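# Lock all three clamps on the fixture

## Task

Get every one of the fixture's three clamps locked. A clamp is locked only when its handle has been driven beyond the point of greatest resistance and onward until it reaches its stop; a handle that merely appears shut may still be unlocked.

## Robot and tools

Robot: two arms, left_arm and right_arm, each ending in a five-finger hand. right_arm wears a right hand, left_arm a mirrored left hand. Bases sit at (-0.052, +0.232, +0.040) m for left_arm and (-0.027, -0.368, +0.018) m for right_arm, turned only slightly about z.

Frames: the scene frame has its origin at table height midway between the nominal bases, +z up, +x out over the table, and left_arm on the +y side. Camera image sides do not match these names. Reported hand poses, targets and wrist-camera poses use each arm's own base frame. The table and cam_high use the scene frame. Offsets in a command run along the current Hand target's own axes.

Hand point: a point fixed to the palm, 0.05 m in front of it and 0.15 m out from the wrist face. Its +z runs along the straight fingers, +y points out of the palm, +x runs across the palm away from the thumb on the right hand and toward the thumb on the left hand. Straight fingers reach 0.06 to 0.07 m past the point along +z and lie 0.06 m behind it along -y. A wrist bracket on the little-finger side sticks out and can strike things. At rest an arm often ends 1 to 3 cm (sometimes 5 cm) off its command, usually low; this is not contact. Each step the commanded orientation is clipped to within 40 degrees of the measured one.

A row is 28 numbers, each in [-1, 1], always for both arms: left dx, dy, dz, rx, ry, rz, then left thumb_turn, thumb_bend, index, middle, ring, little, force_limit, speed; then the same 14 for the right arm. The six pose numbers are an offset, not a pose: measured from that arm's Hand target as it stood when the action or call began, along that target's axes. 1.0 equals 0.6 m or 180 degrees; rx, ry, rz form one rotation vector. All rows of one action count from the same start, and a repeated offset moves the arm again. Six zeros re-command the current Hand target.

Hand numbers are target positions: -1 open, +1 closed. thumb_turn -1 puts the thumb beside the palm, +1 opposite the fingers. force_limit maps -1 to about 0 N and +1 to 10 N at the fingertip (15 N for the two thumb motors); a closing motor stops on reaching it. speed rises from near zero at -1 to full at +0.48 and stays full above; for a gentle grip use -0.94 or lower. There is no value meaning unchanged: repeat the eight hand numbers of the last row sent for that hand, or, if none has been sent yet, its hand_measured followed by hand_force_limit and hand_speed. A motor only starts when its target changes by at least 0.002.

Tools:
execute_actions(actions, cameras): actions is a list of actions; each action is a list of up to 15 rows, one per 1/30 s step, and the last row is held to fill 15 steps. An empty list returns the state and all cameras. cameras picks images by name, ["all"] or [].
move(target, speed, blend, blocking, cameras): target is one row or a list of up to 15 rows; every row's offsets count from the same starting Hand targets, not from the row before. Paths are straight lines, run together, ignore obstacles and the other arm, and stop after 10 s at most. speed is top path speed in m/s, 0.002 to 4.3, default 0.25, rotation up to twice that in rad/s; one number or one per target. blend in m rounds corners between targets; 0 stops at each. blocking=false returns early while the move continues. Faster moves overshoot and hit harder, and a target set deeper past a contact pushes harder.
wait(seconds): 0 to 10, arms keep their last command.
stop(): brakes a running move.
zoom_image(camera, region): camera is cam_high, cam_left_wrist or cam_right_wrist; region [x0, y0, x1, y1] in pixels from the top-left, no larger than 504 by 504.
show_instructions(): shows reference pages.
finished_scene(scene): ends the current scene, given its number; irreversible, and the clamps must stay locked without the robot.

Results: end_effector_position (m) and end_effector_quat_wxyz in the base frame, Hand target (the next offsets' origin), joint positions, torques and velocities, hand_measured, hand_stopped_by (moving, target, force, stalled, fault) and hand_load_n (positive when pushed open), all in motor order. A move adds a move: line such as done, off_target, moving, held or fault, with limits=paced (pose clipped) or limits=held (steps withheld). done means at rest within 10 mm and 2 degrees; it says nothing about contact. If a hand point rests short, send the gap as a new offset; to ease a push, command back past the hand point.

Cameras: cam_high 896x504 fixed overhead view, cam_left_wrist and cam_right_wrist 672x504 fisheye on the wrists; calibration matrices are supplied and may be a few millimetres or degrees off.

Joint limits (rad): waist -2.880 to 2.880, shoulder 0.000 to 3.142, elbow 0.000 to 3.019, wrist pitch -1.693 to 1.571, wrist yaw -1.571 to 1.571, wrist roll -2.094 to 2.094.

Avoid: hard hits or slams on the fixture, shoving very hard, arms or hands pressing on each other, excess fingertip force, anything leaving the table, and paths close to an arm's own base. Long pushes at unreachable poses heat motors; MOTOR HOT appears at 85 °C and at 100 °C the arm drops for 30 to 60 s.

Each tool is called after ">>>" as name(argument=value, ...), one argument or row to a line, values as JSON.

Reference images:

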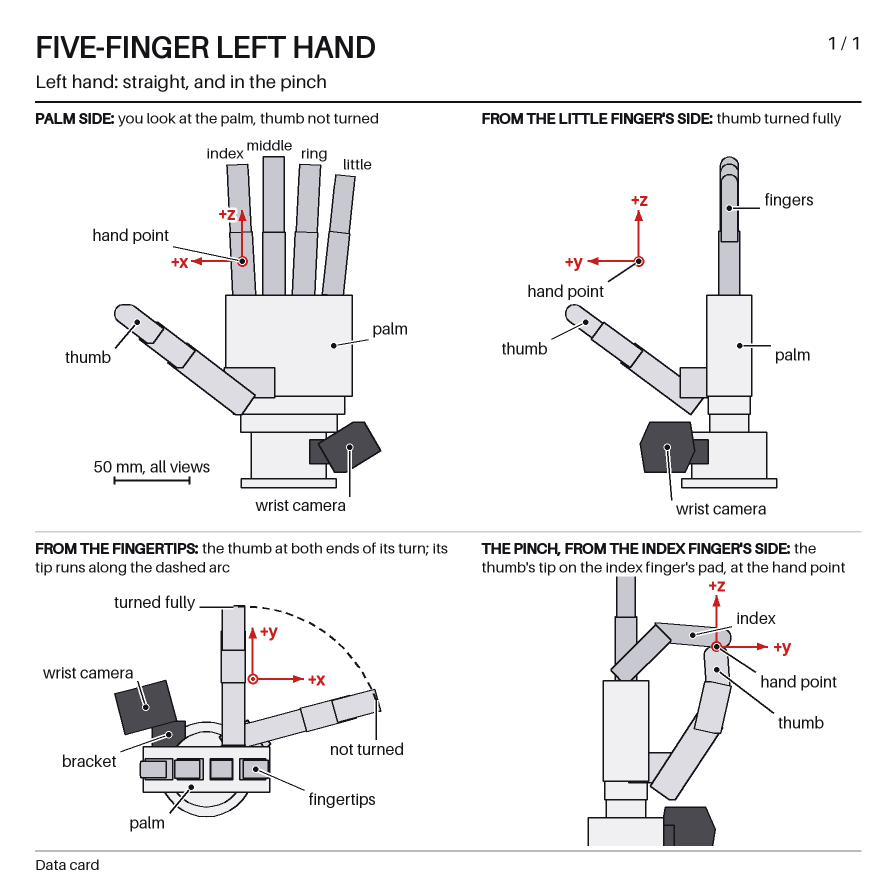

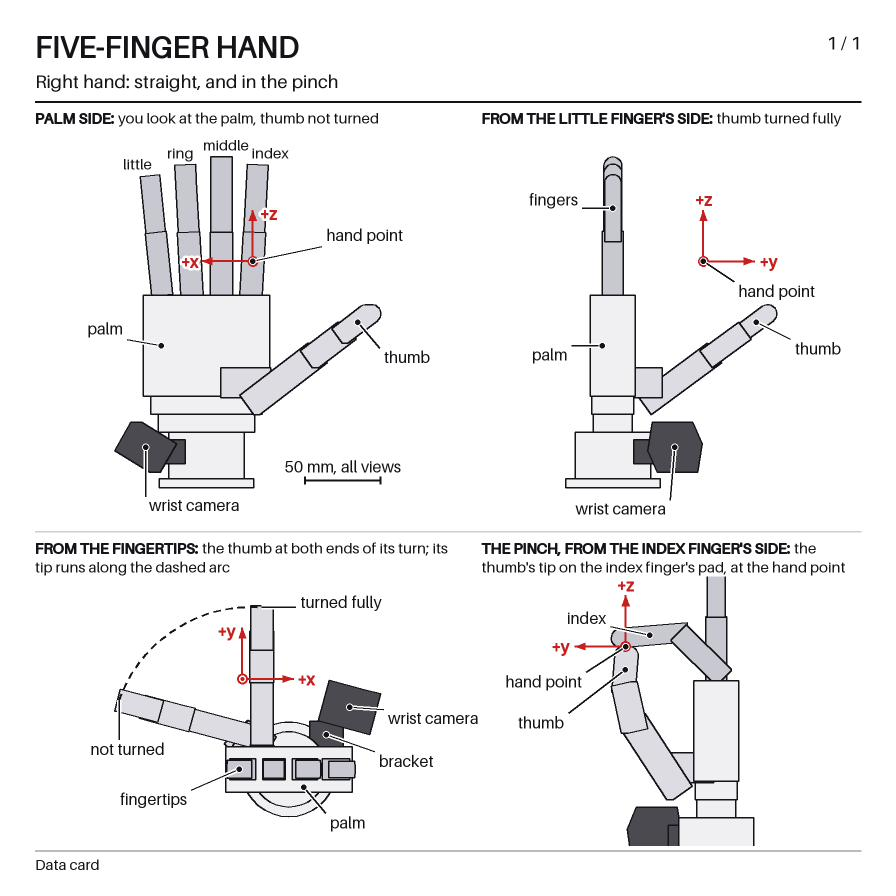

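## Session

>>> execute_actions(
  actions=[],
)

Scene clock: 0.00 s.
left_arm: end_effector_position=(+0.5486, -0.4137, +0.0850) hand_measured=(-1.000, -1.000, -1.000, -1.000, -1.000, -1.000) hand_load_n=(+0.0, +0.0, +0.0, +0.5, -0.5, +0.0) hand_stopped_by=(target, target, target, target, target, target) hand_force_limit=0.00 hand_speed=-0.80 end_effector_quat_wxyz=(-0.328, -0.527, +0.752, -0.222) | right_arm: end_effector_position=(+0.6408, +0.1620, +0.3060) hand_measured=(-1.000, -1.000, -1.000, -1.000, -1.000, -1.000) hand_load_n=(+0.0, +0.0, +0.0, +0.0, -0.5, +0.0) hand_stopped_by=(target, target, target, target, target, target) hand_force_limit=0.00 hand_speed=-0.80 end_effector_quat_wxyz=(+0.574, -0.270, +0.741, -0.221)
Joint positions: left_arm=[-0.403 2.38 2.186 -1.338 0.814 -0.07] | right_arm=[0.216 1.425 1.085 0.087 0.227 0.913]
Joint velocities: within noise
Joint torques (N m): no reading
Motor temperatures (°C): left_arm=[33 31 28 31 25 24] | right_arm=[30 29 31 28 26 27]
Heat: left arm: hottest waist 33 °C; right arm: hottest elbow 31 °C.
Hand target: left_arm +0.5535, -0.4158, +0.0907; -0.324, -0.523, +0.754, -0.230 | right_arm +0.6463, +0.1632, +0.3191; +0.583, -0.266, +0.735, -0.222

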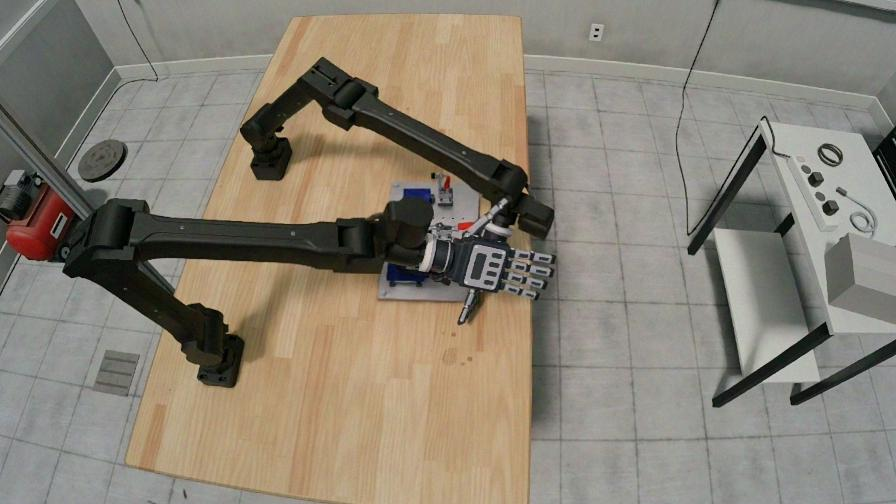

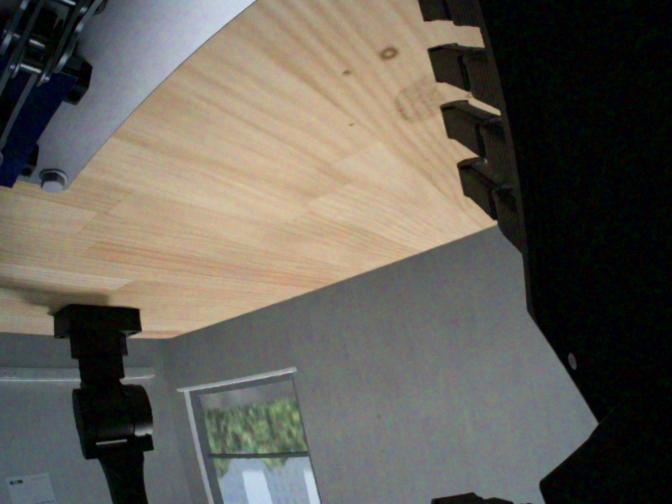

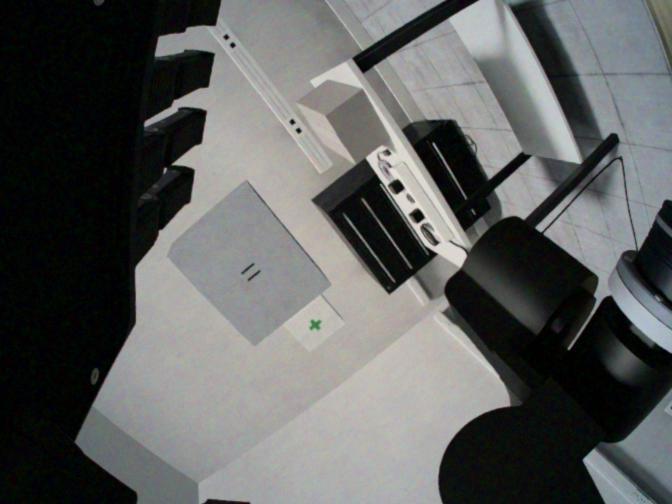

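>>> move(
  target=[
    [0,0,0,0,0,0,-1,-1,-1,-1,-1,-1,0,-0.8,-0.108,-0.095,-0.118,0,0,0,-1,-1,-1,-1,-1,-1,0,-0.8],
    [0,0,0,0,0,0,-1,-1,-1,-1,-1,-1,0,-0.8,0.237,-0.357,-0.518,0,0,0,-1,-1,-1,-1,-1,-1,0,-0.8],
  ],
  blend=[0.03,0],
  cameras=["all"],
)

Scene clock: 13.17 s.
left_arm: end_effector_position=(+0.5486, -0.4137, +0.0850) hand_measured=(-1.000, -1.000, -1.000, -1.000, -1.000, -1.000) hand_load_n=(+0.0, +0.0, +0.0, +0.0, +0.0, +0.0) hand_stopped_by=(target, target, target, target, target, target) hand_force_limit=0.00 hand_speed=-0.80 end_effector_quat_wxyz=(-0.328, -0.527, +0.752, -0.222) | right_arm: end_effector_position=(+0.3471, -0.0898, +0.4199) hand_measured=(-1.000, -1.000, -1.000, -1.000, -1.000, -1.000) hand_load_n=(+0.0, +0.0, +0.0, -0.5, +0.0, +0.0) hand_stopped_by=(target, target, target, target, target, target) hand_force_limit=0.00 hand_speed=-0.80 end_effector_quat_wxyz=(+0.586, -0.259, +0.735, -0.222)
Joint positions: left_arm=[-0.403 2.38 2.186 -1.338 0.814 -0.07] | right_arm=[-0.757 0.692 0.885 -0.481 -0.712 0.678]
Joint torques (N m): left_arm=[1.9 -22.3 8.66 0.31 0.74 -0.2] | right_arm=[-0.09 -1.38 10.59 0.79 -0.25 -0.28]
Heat: left arm: hottest waist 33 °C; right arm: hottest elbow 32 °C.
Hand target: left_arm +0.5535, -0.4158, +0.0907; -0.324, -0.523, +0.754, -0.230 | right_arm +0.3461, -0.0871, +0.4193; +0.583, -0.266, +0.735, -0.222
Off the commanded pose: left_arm 0.008 m, 1 deg | right_arm 0.003 m, 1 deg.
move: done
camera_calibration:
cam_right_wrist: T_world_to_cam=[[-0.174395, 0.587463, -0.790236, 0.442179], [-0.250187, 0.749762, 0.612587, -0.0844289], [0.952362, 0.304539, 0.0162205, -0.194561], [0, 0, 0, 1]] pos_world=[0.241284, -0.137211, 0.404302]

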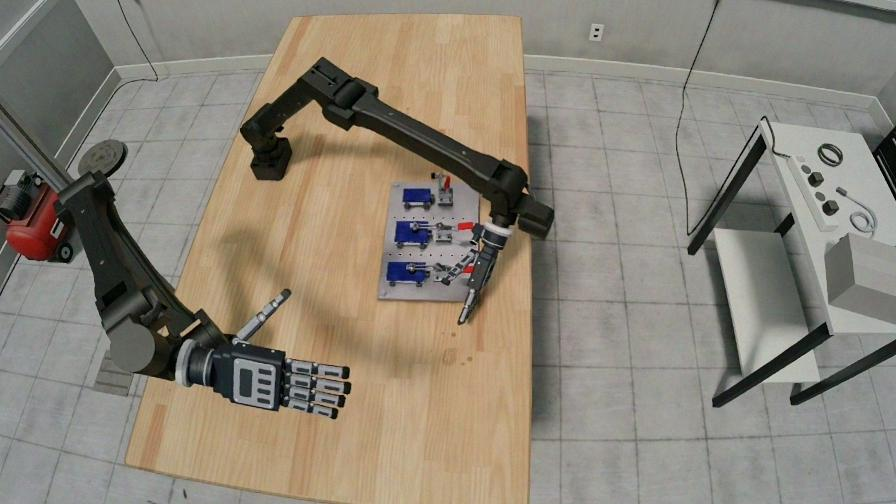

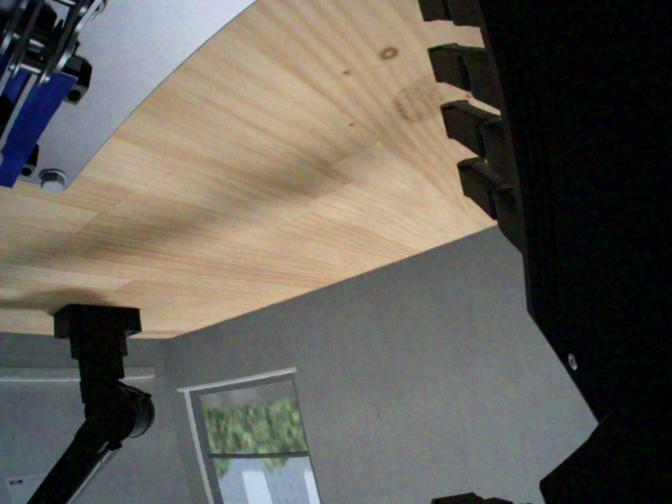

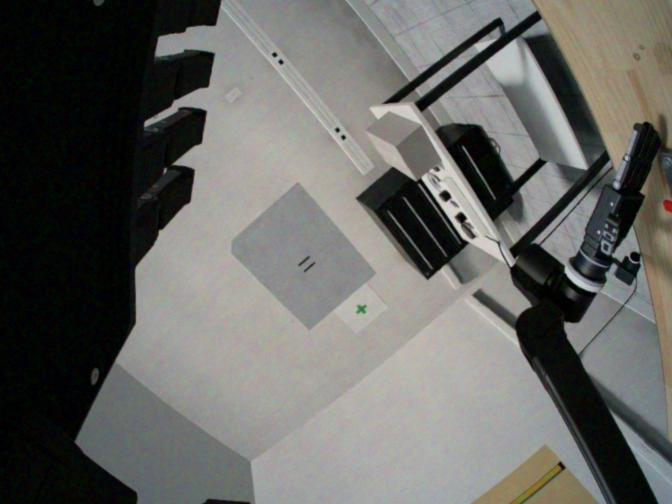

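>>> move(
  target=[
    [0.138,-0.033,-0.145,0,0,0,-1,-1,-1,-1,-1,-1,0,-0.8,0,0,0,0,0,0,-1,-1,-1,-1,-1,-1,0,-0.8],
    [-0.009,0.434,-0.623,0,0,0,-1,-1,-1,-1,-1,-1,0,-0.8,0,0,0,0,0,0,-1,-1,-1,-1,-1,-1,0,-0.8],
  ],
  blend=[0.03,0],
  cameras=["all"],
)

>>> zoom_image(
  camera="cam_high",
  region=[360, 160, 500, 310],
)

Scene clock: 23.07 s.
left_arm: end_effector_position=(+0.4039, -0.0644, +0.3438) hand_measured=(-1.000, -1.000, -1.000, -1.000, -1.000, -1.000) hand_load_n=(-0.5, +0.0, +0.0, +0.0, +0.0, +0.0) hand_stopped_by=(target, target, target, target, target, target) hand_force_limit=0.00 hand_speed=-0.80 end_effector_quat_wxyz=(-0.179, -0.593, +0.712, -0.330) | right_arm: end_effector_position=(+0.3471, -0.0898, +0.4198) hand_measured=(-1.000, -1.000, -1.000, -1.000, -1.000, -1.000) hand_load_n=(+0.0, +0.0, +0.0, +0.0, +0.0, +0.0) hand_stopped_by=(target, target, target, target, target, target) hand_force_limit=0.00 hand_speed=-0.80 end_effector_quat_wxyz=(+0.586, -0.259, +0.735, -0.223)
Joint positions: left_arm=[0.193 1.52 1.627 -1.672 0.77 0.373] | right_arm=[-0.757 0.692 0.885 -0.481 -0.712 0.677]
Joint torques (N m): left_arm=[0.97 -10.52 7.25 -0.17 0.6 0.02] | right_arm=[-0.03 -1.67 10.56 0.83 -0.26 -0.26]
Heat: left arm: hottest waist 33 °C; right arm: hottest elbow 33 °C.
Hand target: left_arm +0.4032, -0.0659, +0.3409; -0.324, -0.523, +0.754, -0.230 | right_arm +0.3461, -0.0871, +0.4193; +0.583, -0.266, +0.735, -0.222
Off the commanded pose: left_arm 0.003 m, 22 deg | right_arm 0.003 m, 1 deg.
joint sent to its limit (left arm) — joint 4 (wrist pitch), lower limit. The joint targets are off in orientation, not in position.
move: off_target (left_arm)
camera_calibration:
cam_left_wrist: T_world_to_cam=[[0.841402, -0.281285, 0.461435, -0.516431], [-0.531304, -0.274479, 0.801485, -0.0685488], [-0.0987909, -0.919533, -0.380395, 0.225238], [0, 0, 0, 1]] pos_world=[0.420357, 0.0430349, 0.37892]
cam_right_wrist: T_world_to_cam=[[-0.174413, 0.587108, -0.790496, 0.44224], [-0.250308, 0.749994, 0.612254, -0.0842324], [0.952327, 0.304652, 0.0161497, -0.194508], [0, 0, 0, 1]] pos_world=[0.241284, -0.137212, 0.404302]

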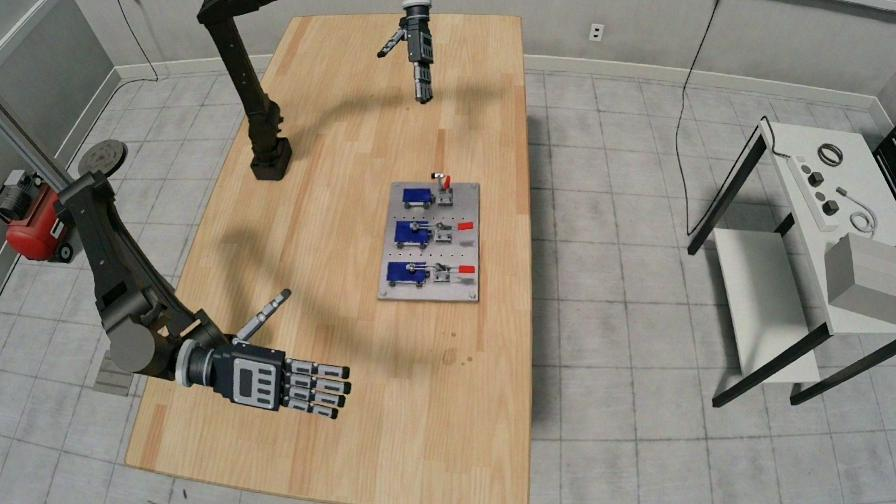

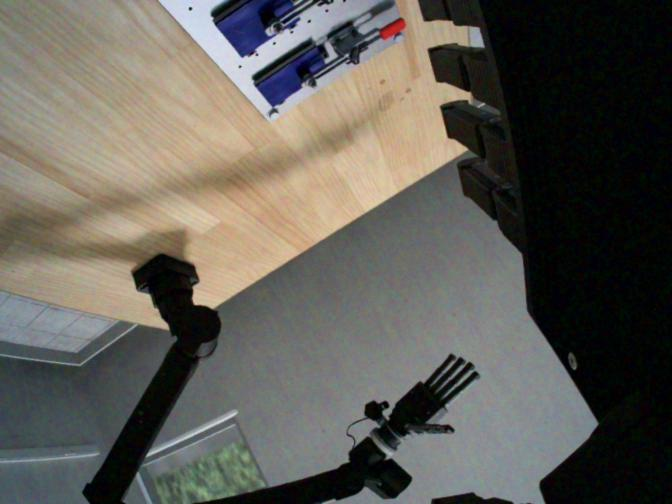

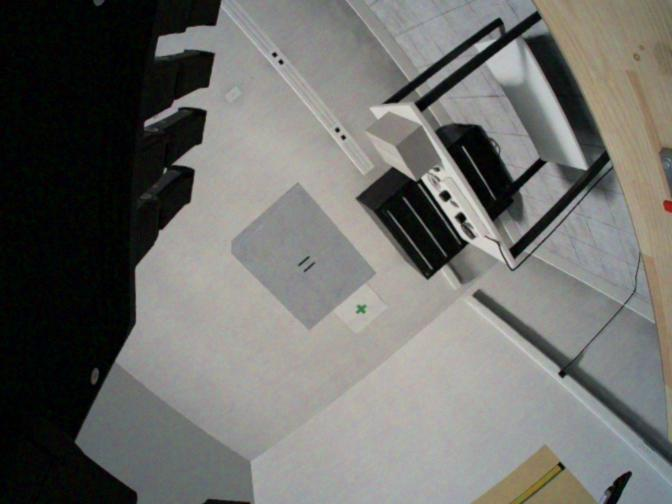

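Scaled by 3.360 from the camera's 896x504 image, which has a finer 1280x720 frame.

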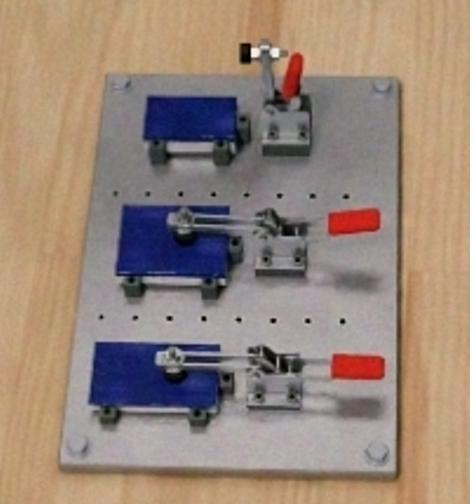

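>>> move(
  target=[-0.223,-0.235,-0.038,0.073,0.056,-0.577,1,-1,0.9,0.9,0.9,0.9,0,0,0,0,0,0,0,0,-1,-1,-1,-1,-1,-1,0,-0.8],
  speed=0.3,
  cameras=["all"],
)

Scene clock: 97.30 s.
left_arm: end_effector_position=(+0.5624, -0.0237, +0.2519) hand_measured=(+1.000, -1.000, +0.900, +0.900, +0.900, +0.900) hand_load_n=(+0.0, +0.0, +0.0, +0.0, +0.0, +0.0) hand_stopped_by=(target, target, target, target, target, target) hand_force_limit=0.00 hand_speed=0.00 end_effector_quat_wxyz=(+0.381, +0.925, -0.002, +0.010) | right_arm: end_effector_position=(+0.3471, -0.0898, +0.4198) hand_measured=(-1.000, -1.000, -1.000, -1.000, -1.000, -1.000) hand_load_n=(-0.5, +0.0, +0.0, +0.0, +0.0, +0.0) hand_stopped_by=(target, target, target, target, target, target) hand_force_limit=0.00 hand_speed=-0.80 end_effector_quat_wxyz=(+0.586, -0.259, +0.735, -0.223)
Joint positions: left_arm=[0.287 1.852 1.701 -1.672 0.749 -1.18] | right_arm=[-0.757 0.692 0.885 -0.481 -0.712 0.677]
Joint torques (N m): left_arm=[2.67 -14.45 10.13 -0.77 0.73 -0.29] | right_arm=[-0.03 -1.73 10.56 0.9 -0.24 -0.28]
Motor temperatures (°C): left_arm=[32 33 35 31 25 24] | right_arm=[29 29 38 27 26 27]
Heat: left arm: hottest elbow 35 °C; right arm: hottest elbow 38 °C.
Hand target: left_arm +0.5737, -0.0136, +0.2603; +0.382, +0.924, +0.000, +0.000 | right_arm +0.3461, -0.0871, +0.4193; +0.583, -0.266, +0.735, -0.222
Off the commanded pose: left_arm 0.017 m, 1 deg | right_arm 0.003 m, 1 deg.
joint sent to its limit (left arm) — joint 4 (wrist pitch), lower limit. The joint targets still meet the commanded pose.
move: off_target (left_arm)
camera_calibration:
cam_left_wrist: T_world_to_cam=[[0.317015, 0.693573, -0.646884, 0.00130583], [0.829775, 0.127495, 0.543341, -0.590493], [0.459321, -0.709014, -0.535091, -0.0265435], [0, 0, 0, 1]] pos_world=[0.501754, 0.0555597, 0.30748]
cam_right_wrist: T_world_to_cam=[[-0.174413, 0.587108, -0.790496, 0.44224], [-0.250308, 0.749994, 0.612254, -0.0842324], [0.952327, 0.304652, 0.0161497, -0.194508], [0, 0, 0, 1]] pos_world=[0.241284, -0.137212, 0.404302]

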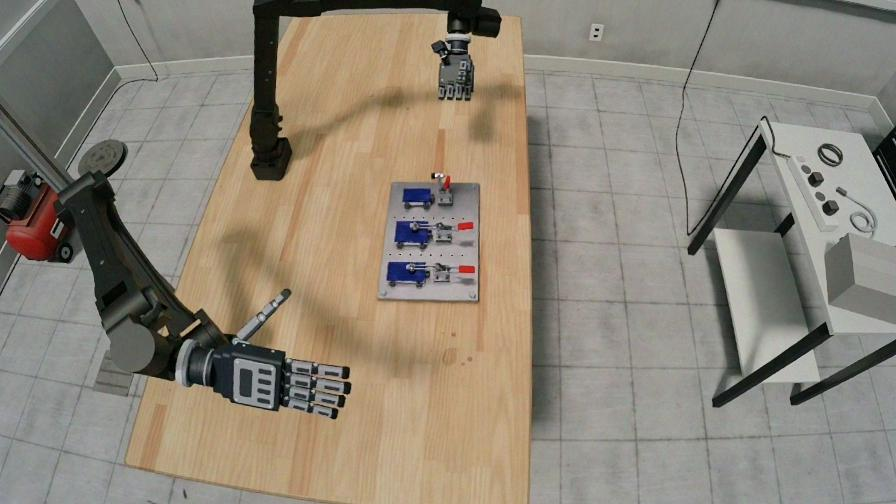

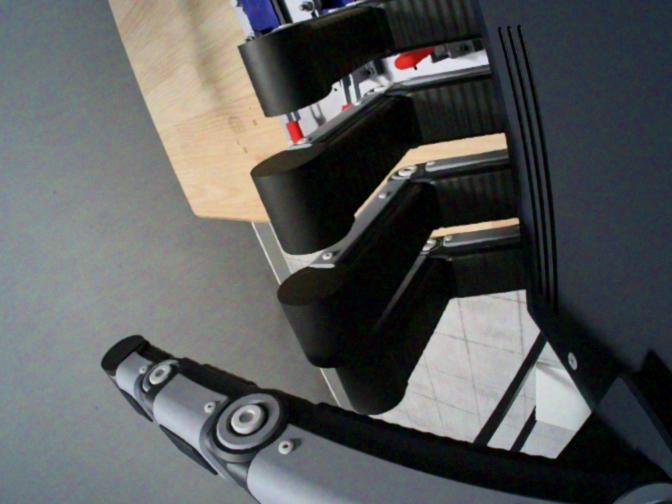

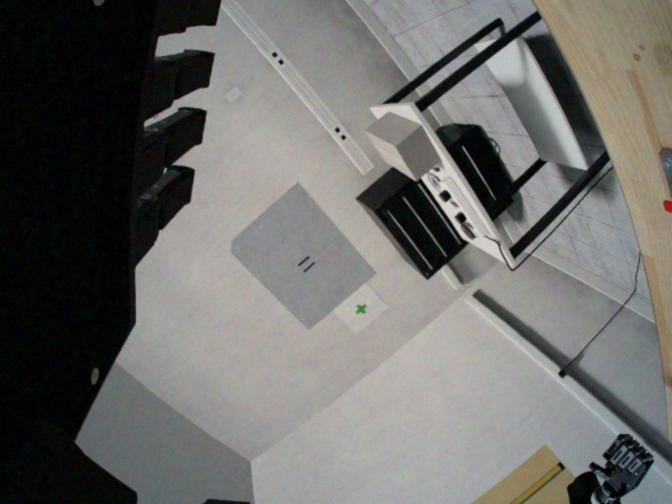

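>>> move(
  target=[0,0,0,0,0,0,1,-1,0.9,0.9,0.9,0.9,0,0,0.0225,0.241,0.4145,-0.360,0.323,0.347,-1,-1,-1,-1,-1,-1,0,0],
  speed=0.3,
  cameras=["all"],
)

Scene clock: 114.07 s.
left_arm: end_effector_position=(+0.5624, -0.0237, +0.2519) hand_measured=(+1.000, -1.000, +0.900, +0.900, +0.900, +0.900) hand_load_n=(+0.0, +0.0, +0.0, +0.0, +0.0, +0.0) hand_stopped_by=(target, target, target, target, target, target) hand_force_limit=0.00 hand_speed=0.00 end_effector_quat_wxyz=(+0.381, +0.925, -0.002, +0.010) | right_arm: end_effector_position=(+0.5582, +0.0094, +0.2535) hand_measured=(-1.000, -1.000, -1.000, -1.000, -1.000, -1.000) hand_load_n=(+0.0, +0.0, +0.0, +0.0, +0.0, +0.0) hand_stopped_by=(target, target, target, target, target, target) hand_force_limit=0.00 hand_speed=0.00 end_effector_quat_wxyz=(+0.019, +0.008, +0.925, +0.381)
Joint positions: left_arm=[0.287 1.852 1.701 -1.672 0.749 -1.181] | right_arm=[-0.314 1.837 1.684 -1.664 -0.75 1.176]
Joint torques (N m): left_arm=[2.55 -14.62 9.99 -0.76 0.76 -0.32] | right_arm=[0.56 -13.98 11.66 -1.03 -0.63 0.02]
Heat: left arm: hottest elbow 38 °C; right arm: hottest elbow 38 °C.
Hand target: left_arm +0.5737, -0.0136, +0.2603; +0.382, +0.924, -0.001, +0.001 | right_arm +0.5672, +0.0100, +0.2621; +0.000, +0.000, +0.924, +0.383
Off the commanded pose: left_arm 0.017 m, 1 deg | right_arm 0.012 m, 2 deg.
joint sent to its limit (left arm) — joint 4 (wrist pitch), lower limit. The joint targets still meet the commanded pose.
joint sent to its limit (right arm) — joint 4 (wrist pitch), lower limit. The joint targets are off in orientation, not in position.
move: off_target (left_arm, right_arm)
camera_calibration:
cam_left_wrist: T_world_to_cam=[[0.316321, 0.693709, -0.647077, 0.00170642], [0.829982, 0.12796, 0.542915, -0.590492], [0.459425, -0.708797, -0.53529, -0.0265468], [0, 0, 0, 1]] pos_world=[0.501754, 0.0555594, 0.307481]
cam_right_wrist: T_world_to_cam=[[-0.244376, 0.685493, 0.685842, -0.0467986], [0.876239, -0.146822, 0.458965, -0.585462], [0.415314, 0.713121, -0.564776, 0.0200194], [0, 0, 0, 1]] pos_world=[0.493254, -0.0681548, 0.312109]

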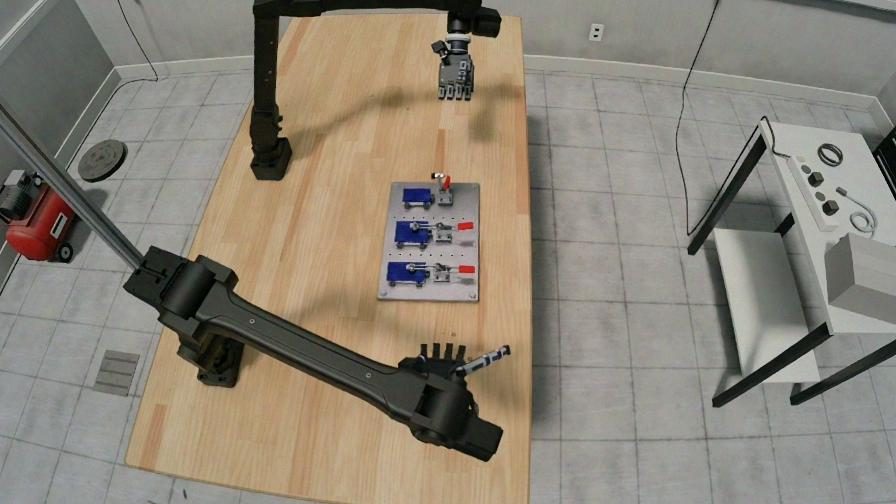

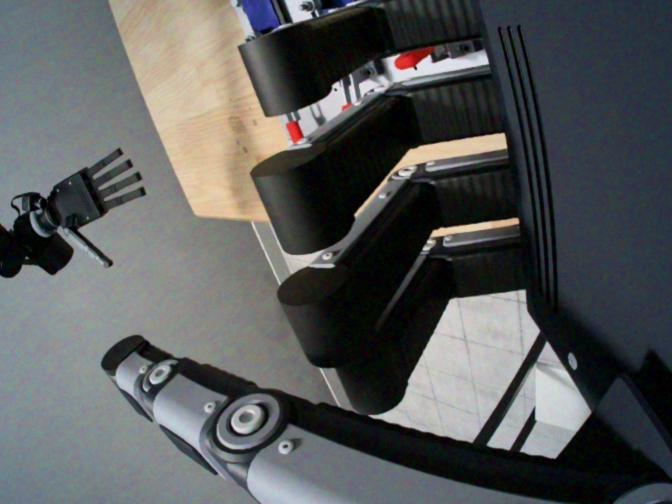

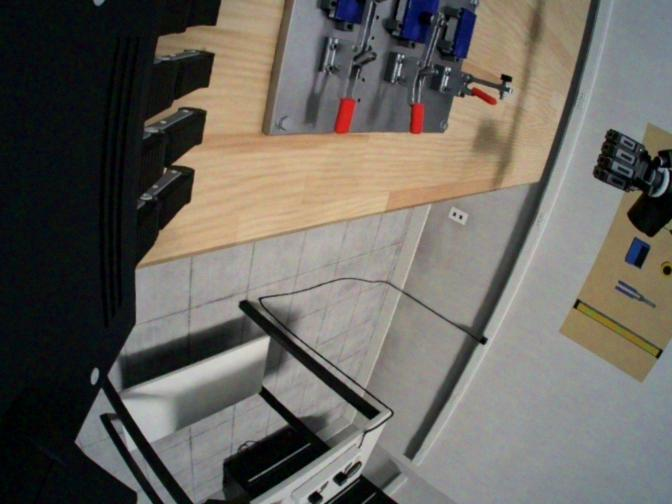

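>>> zoom_image(
  camera="cam_right_wrist",
  region=[300, 0, 530, 150],
)

>>> zoom_image(
  camera="cam_high",
  region=[380, 160, 490, 240],
)

Scaled by 2.191 from the camera's 672x504 image, which has a finer 960x720 frame.

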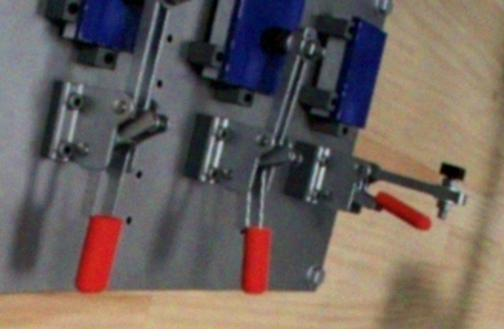

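Scaled by 4.582 from the camera's 896x504 image, which has a finer 1280x720 frame.

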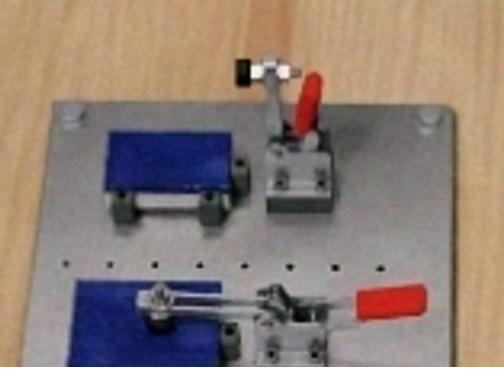

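>>> zoom_image(
  camera="cam_high",
  region=[400, 320, 520, 400],
)

>>> zoom_image(
  camera="cam_high",
  region=[400, 20, 520, 120],
)

Scaled by 4.200 from the camera's 896x504 image, which has a finer 1280x720 frame.

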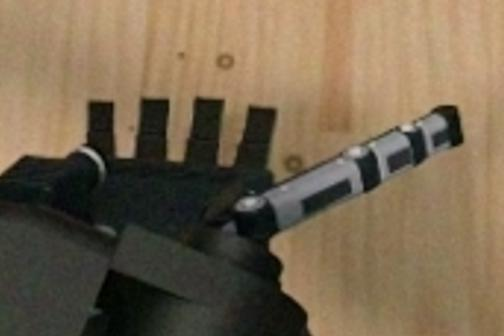

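Scaled by 4.200 from the camera's 896x504 image, which has a finer 1280x720 frame.

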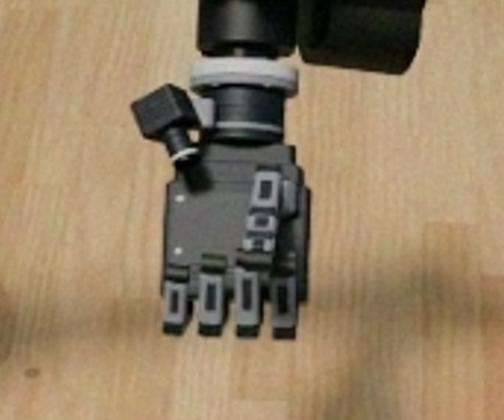

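>>> zoom_image(
  camera="cam_high",
  region=[160, 300, 280, 400],
)

>>> zoom_image(
  camera="cam_high",
  region=[220, 110, 340, 200],
)

Scaled by 4.200 from the camera's 896x504 image, which has a finer 1280x720 frame.

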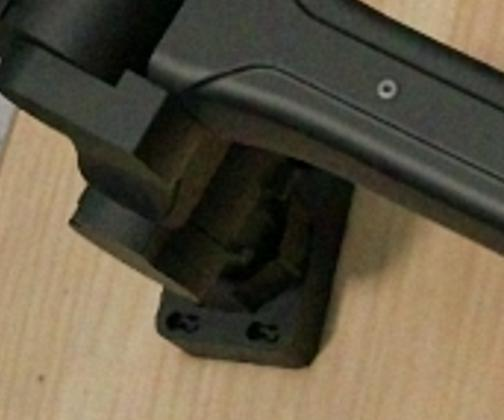

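Scaled by 4.200 from the camera's 896x504 image, which has a finer 1280x720 frame.

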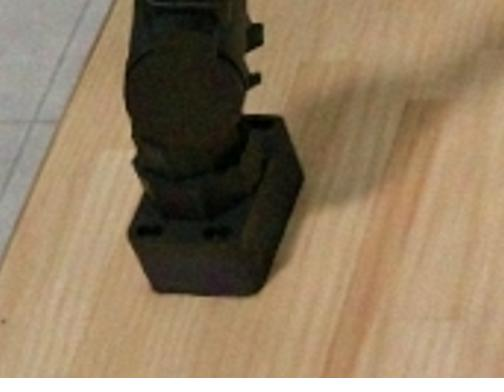

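>>> move(
  target=[0,0,0,0,0,0,1,-1,0.9,0.9,0.9,0.9,0,0,0.167,0.177,0.177,0,0,0,-1,-1,-1,-1,-1,-1,0,0],
  speed=0.3,
  cameras=["cam_high","cam_right_wrist"],
)

>>> zoom_image(
  camera="cam_right_wrist",
  region=[200, 0, 500, 250],
)

Scene clock: 157.33 s.
left_arm: end_effector_position=(+0.5624, -0.0237, +0.2519) hand_measured=(+1.000, -1.000, +0.900, +0.900, +0.900, +0.900) hand_load_n=(+0.0, +0.0, +0.0, +0.0, +0.0, +0.0) hand_stopped_by=(target, target, target, target, target, target) hand_force_limit=0.00 hand_speed=0.00 end_effector_quat_wxyz=(+0.381, +0.925, -0.002, +0.010) | right_arm: end_effector_position=(+0.4632, +0.1637, +0.2630) hand_measured=(-1.000, -1.000, -1.000, -1.000, -1.000, -1.000) hand_load_n=(+0.0, +0.0, +0.0, +0.0, +0.0, +0.0) hand_stopped_by=(target, target, target, target, target, target) hand_force_limit=0.00 hand_speed=0.00 end_effector_quat_wxyz=(-0.004, -0.008, +0.923, +0.384)
Joint positions: left_arm=[0.287 1.852 1.701 -1.672 0.749 -1.181] | right_arm=[-0.038 1.511 1.296 -1.413 -0.787 1.492]
Joint torques (N m): left_arm=[2.84 -14.51 10.1 -0.64 0.74 -0.36] | right_arm=[-1.26 -10.7 8.23 0.29 -0.55 0.02]
Motor temperatures (°C): left_arm=[32 34 41 30 26 24] | right_arm=[29 31 41 27 27 27]
Heat: left arm: hottest elbow 41 °C; right arm: hottest elbow 41 °C.
Hand target: left_arm +0.5737, -0.0136, +0.2603; +0.382, +0.924, -0.001, +0.001 | right_arm +0.4669, +0.1604, +0.2624; +0.000, +0.000, +0.924, +0.383
Off the commanded pose: left_arm 0.017 m, 1 deg | right_arm 0.005 m, 1 deg.
joint sent to its limit (left arm) — joint 4 (wrist pitch), lower limit. The joint targets still meet the commanded pose.
move: off_target (left_arm)
camera_calibration:
cam_right_wrist: T_world_to_cam=[[-0.25461, 0.668715, 0.698565, -0.178158], [0.895556, -0.109528, 0.431257, -0.491698], [0.3649, 0.735407, -0.570986, -0.0238639], [0, 0, 0, 1]] pos_world=[0.40369, 0.0828325, 0.322877]
Images, in order (width x height): cam_high 896x504, cam_right_wrist 672x504.

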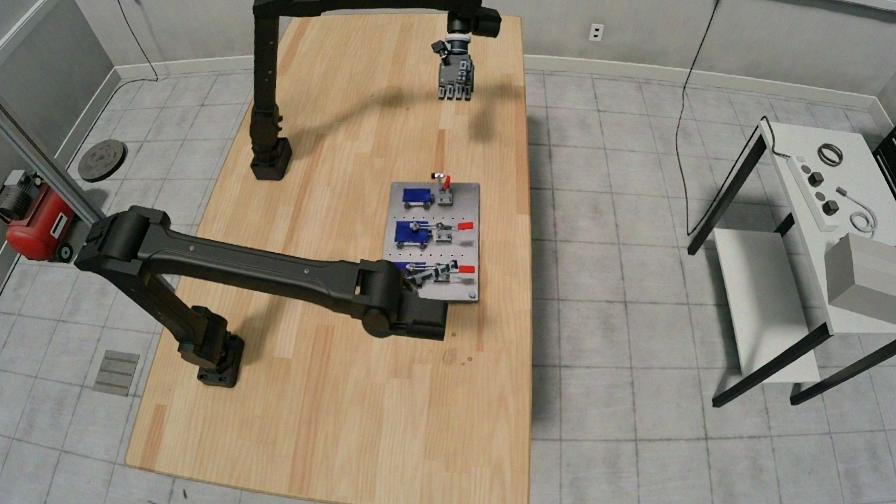

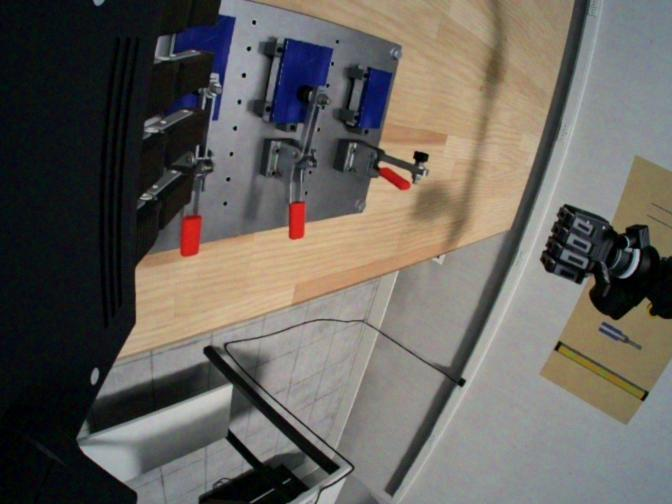

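Scaled by 1.680 from the camera's 672x504 image, which has a finer 960x720 frame.

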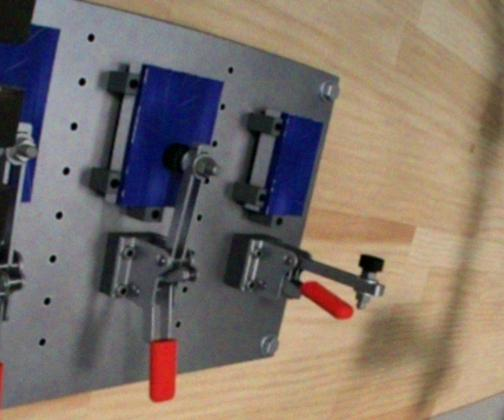

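>>> move(
  target=[0.098,0.339,0.575,0,0,0,1,-1,0.9,0.9,0.9,0.9,0,0,0,-0.177,-0.177,0,0,0,-1,-1,-1,-1,-1,-1,0,0],
  speed=0.3,
  cameras=["all"],
)

>>> zoom_image(
  camera="cam_high",
  region=[380, 170, 560, 320],
)

>>> zoom_image(
  camera="cam_right_wrist",
  region=[150, 0, 450, 200],
)

Scene clock: 190.30 s.
left_arm: end_effector_position=(+0.6117, -0.4021, +0.1431) hand_measured=(+1.000, -1.000, +0.900, +0.900, +0.900, +0.900) hand_load_n=(+0.0, +0.0, +0.0, +0.0, +0.0, +0.0) hand_stopped_by=(target, target, target, target, target, target) hand_force_limit=0.00 hand_speed=0.00 end_effector_quat_wxyz=(+0.375, +0.927, -0.003, -0.022) | right_arm: end_effector_position=(+0.4587, +0.0141, +0.2559) hand_measured=(-1.000, -1.000, -1.000, -1.000, -1.000, -1.000) hand_load_n=(+0.0, +0.0, +0.0, +0.0, +0.0, +0.0) hand_stopped_by=(target, target, target, target, target, target) hand_force_limit=0.00 hand_speed=0.00 end_effector_quat_wxyz=(+0.008, +0.013, +0.924, +0.382)
Joint positions: left_arm=[-0.362 2.026 1.685 -0.951 0.727 -2.032] | right_arm=[-0.371 1.608 1.383 -1.664 -0.729 1.106]
Joint torques (N m): left_arm=[2.84 -18.08 10.4 1.24 0.55 -0.32] | right_arm=[-0.56 -10.11 11.28 -1.24 -0.49 -0.27]
Heat: left arm: hottest elbow 42 °C; right arm: hottest elbow 40 °C.
Hand target: left_arm +0.6323, -0.4014, +0.1598; +0.382, +0.924, -0.001, +0.000 | right_arm +0.4669, +0.0101, +0.2620; +0.000, +0.000, +0.924, +0.383
Off the commanded pose: left_arm 0.027 m, 3 deg | right_arm 0.011 m, 2 deg.
joint sent to its limit (right arm) — joint 4 (wrist pitch), lower limit. The joint targets still meet the commanded pose.
move: off_target (left_arm, right_arm)
camera_calibration:
cam_left_wrist: T_world_to_cam=[[0.297385, 0.694145, -0.655534, 0.191282], [0.863324, 0.0976975, 0.495103, -0.549627], [0.407717, -0.713174, -0.570219, -0.340773], [0, 0, 0, 1]] pos_world=[0.556561, -0.322111, 0.203198]
cam_right_wrist: T_world_to_cam=[[-0.22628, 0.68393, 0.693568, -0.0861837], [0.887139, -0.14932, 0.436679, -0.498007], [0.402221, 0.714103, -0.572953, 0.0674082], [0, 0, 0, 1]] pos_world=[0.395187, -0.0635553, 0.315865]

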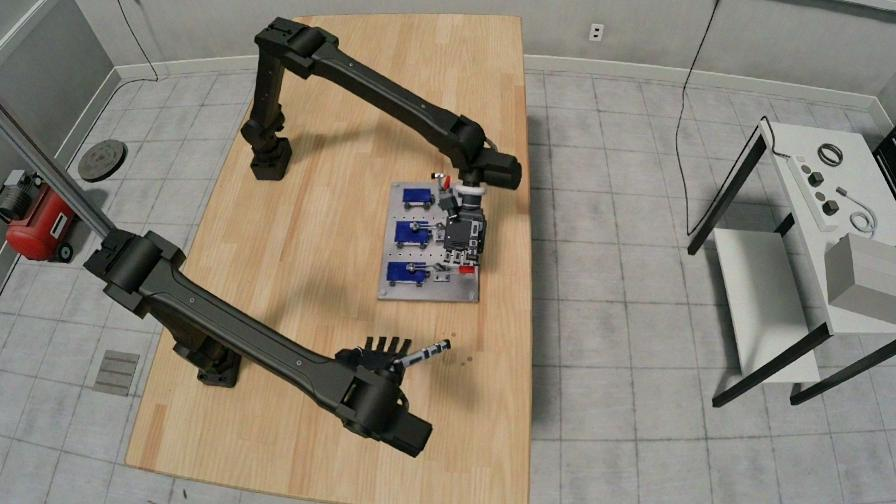

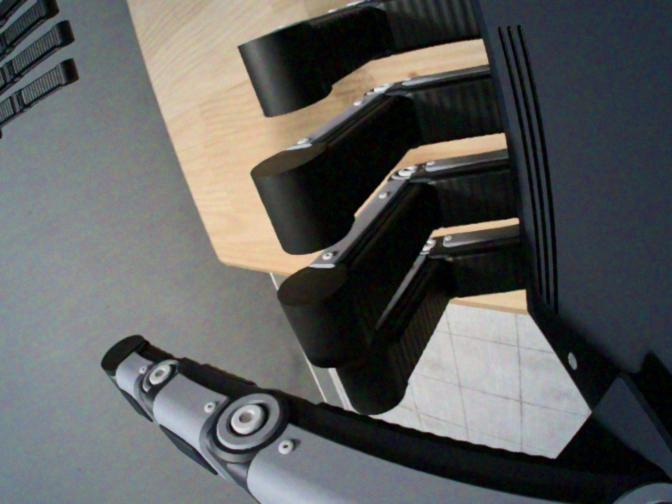

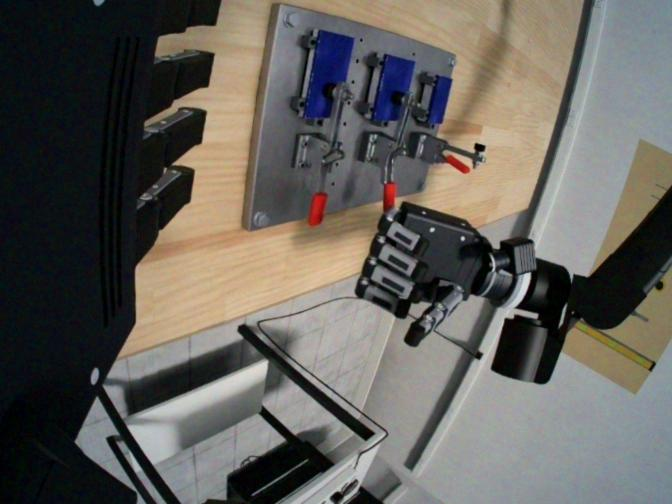

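Scaled by 2.800 from the camera's 896x504 image, which has a finer 1280x720 frame.

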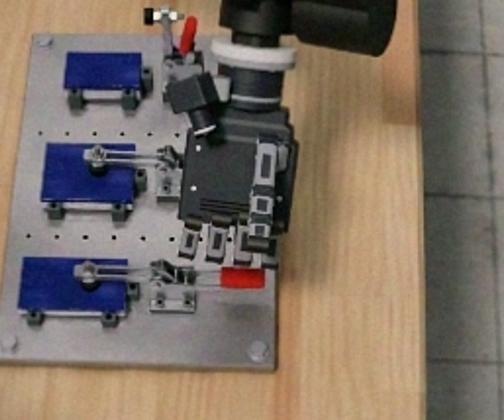

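Scaled by 1.680 from the camera's 672x504 image, which has a finer 960x720 frame.

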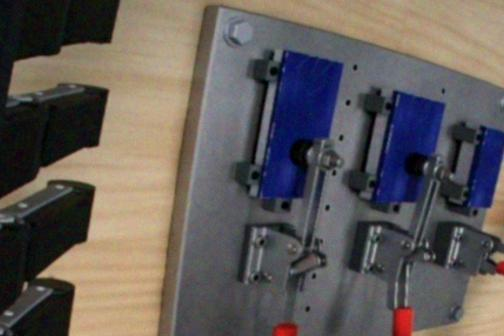

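>>> move(
  target=[0.023,-0.0525,0.018,-0.0556,0,0,1,-1,1,1,1,1,0,0,0,0,0,0,0,0,-1,-1,-1,-1,-1,-1,0,0],
  speed=0.15,
  cameras=["cam_high","cam_right_wrist"],
)

>>> zoom_image(
  camera="cam_high",
  region=[380, 170, 560, 320],
)

>>> zoom_image(
  camera="cam_right_wrist",
  region=[230, 50, 530, 350],
)

Scene clock: 218.77 s.
left_arm: end_effector_position=(+0.6383, -0.3920, +0.1302) hand_measured=(+1.000, -1.000, +1.000, +1.000, +1.000, +1.000) hand_load_n=(+0.0, +0.0, +0.0, +0.0, +0.0, +0.0) hand_stopped_by=(target, target, target, target, target, target) hand_force_limit=0.00 hand_speed=0.00 end_effector_quat_wxyz=(+0.459, +0.889, -0.009, -0.004) | right_arm: end_effector_position=(+0.4587, +0.0141, +0.2559) hand_measured=(-1.000, -1.000, -1.000, -1.000, -1.000, -1.000) hand_load_n=(+0.0, +0.0, +0.0, +0.0, +0.0, +0.0) hand_stopped_by=(target, target, target, target, target, target) hand_force_limit=0.00 hand_speed=0.00 end_effector_quat_wxyz=(+0.008, +0.013, +0.924, +0.382)
Joint positions: left_arm=[-0.313 2.091 1.651 -0.743 0.895 -2.052] | right_arm=[-0.371 1.608 1.383 -1.664 -0.729 1.106]
Joint torques (N m): left_arm=[2.67 -18.08 7.17 1.36 0.82 -0.33] | right_arm=[-0.62 -10.29 11.29 -1.2 -0.49 -0.29]
Heat: left arm: hottest elbow 42 °C; right arm: hottest elbow 39 °C.
Hand target: left_arm +0.6461, -0.3867, +0.1299; +0.461, +0.887, -0.001, +0.000 | right_arm +0.4669, +0.0101, +0.2620; +0.000, +0.000, +0.924, +0.383
Off the commanded pose: left_arm 0.009 m, 1 deg | right_arm 0.011 m, 2 deg.
joint sent to its limit (right arm) — joint 4 (wrist pitch), lower limit. The joint targets still meet the commanded pose.
move: off_target (right_arm)
camera_calibration:
cam_right_wrist: T_world_to_cam=[[-0.22628, 0.68393, 0.693568, -0.0861837], [0.887139, -0.14932, 0.436679, -0.498007], [0.402221, 0.714103, -0.572953, 0.0674082], [0, 0, 0, 1]] pos_world=[0.395187, -0.0635553, 0.315865]
Images, in order (width x height): cam_high 896x504, cam_right_wrist 672x504.

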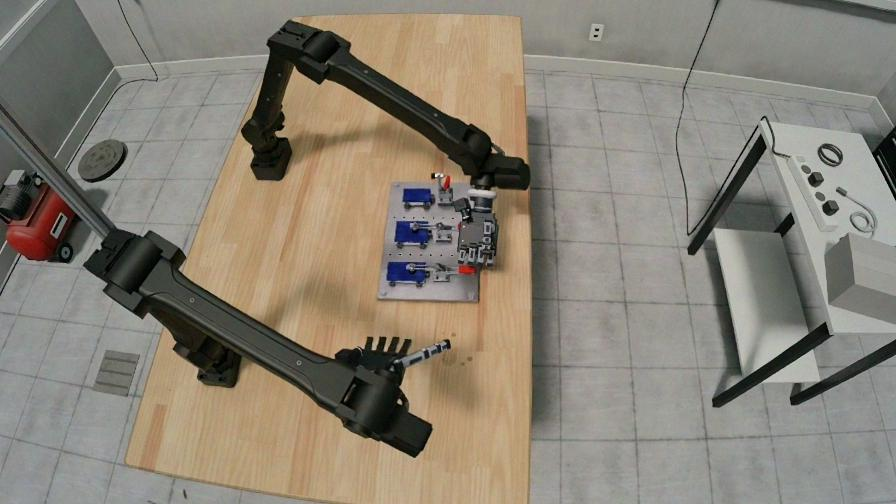

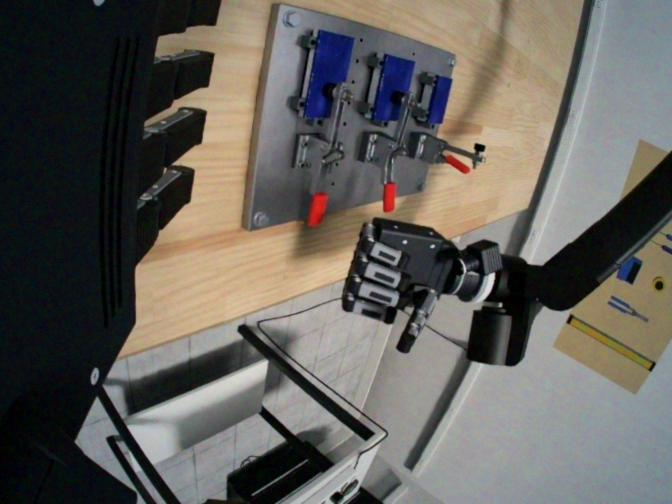

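Scaled by 2.800 from the camera's 896x504 image, which has a finer 1280x720 frame.

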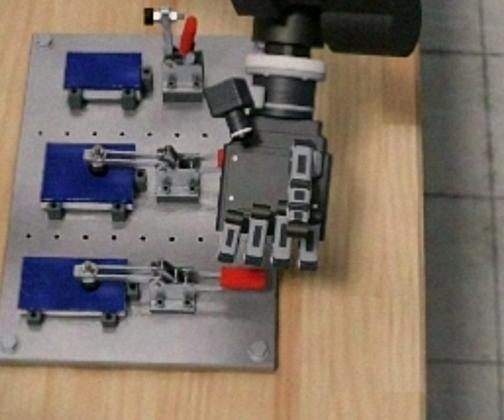

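Scaled by 1.680 from the camera's 672x504 image, which has a finer 960x720 frame.

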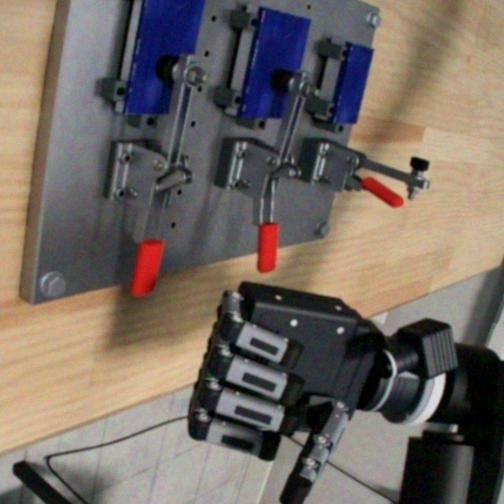

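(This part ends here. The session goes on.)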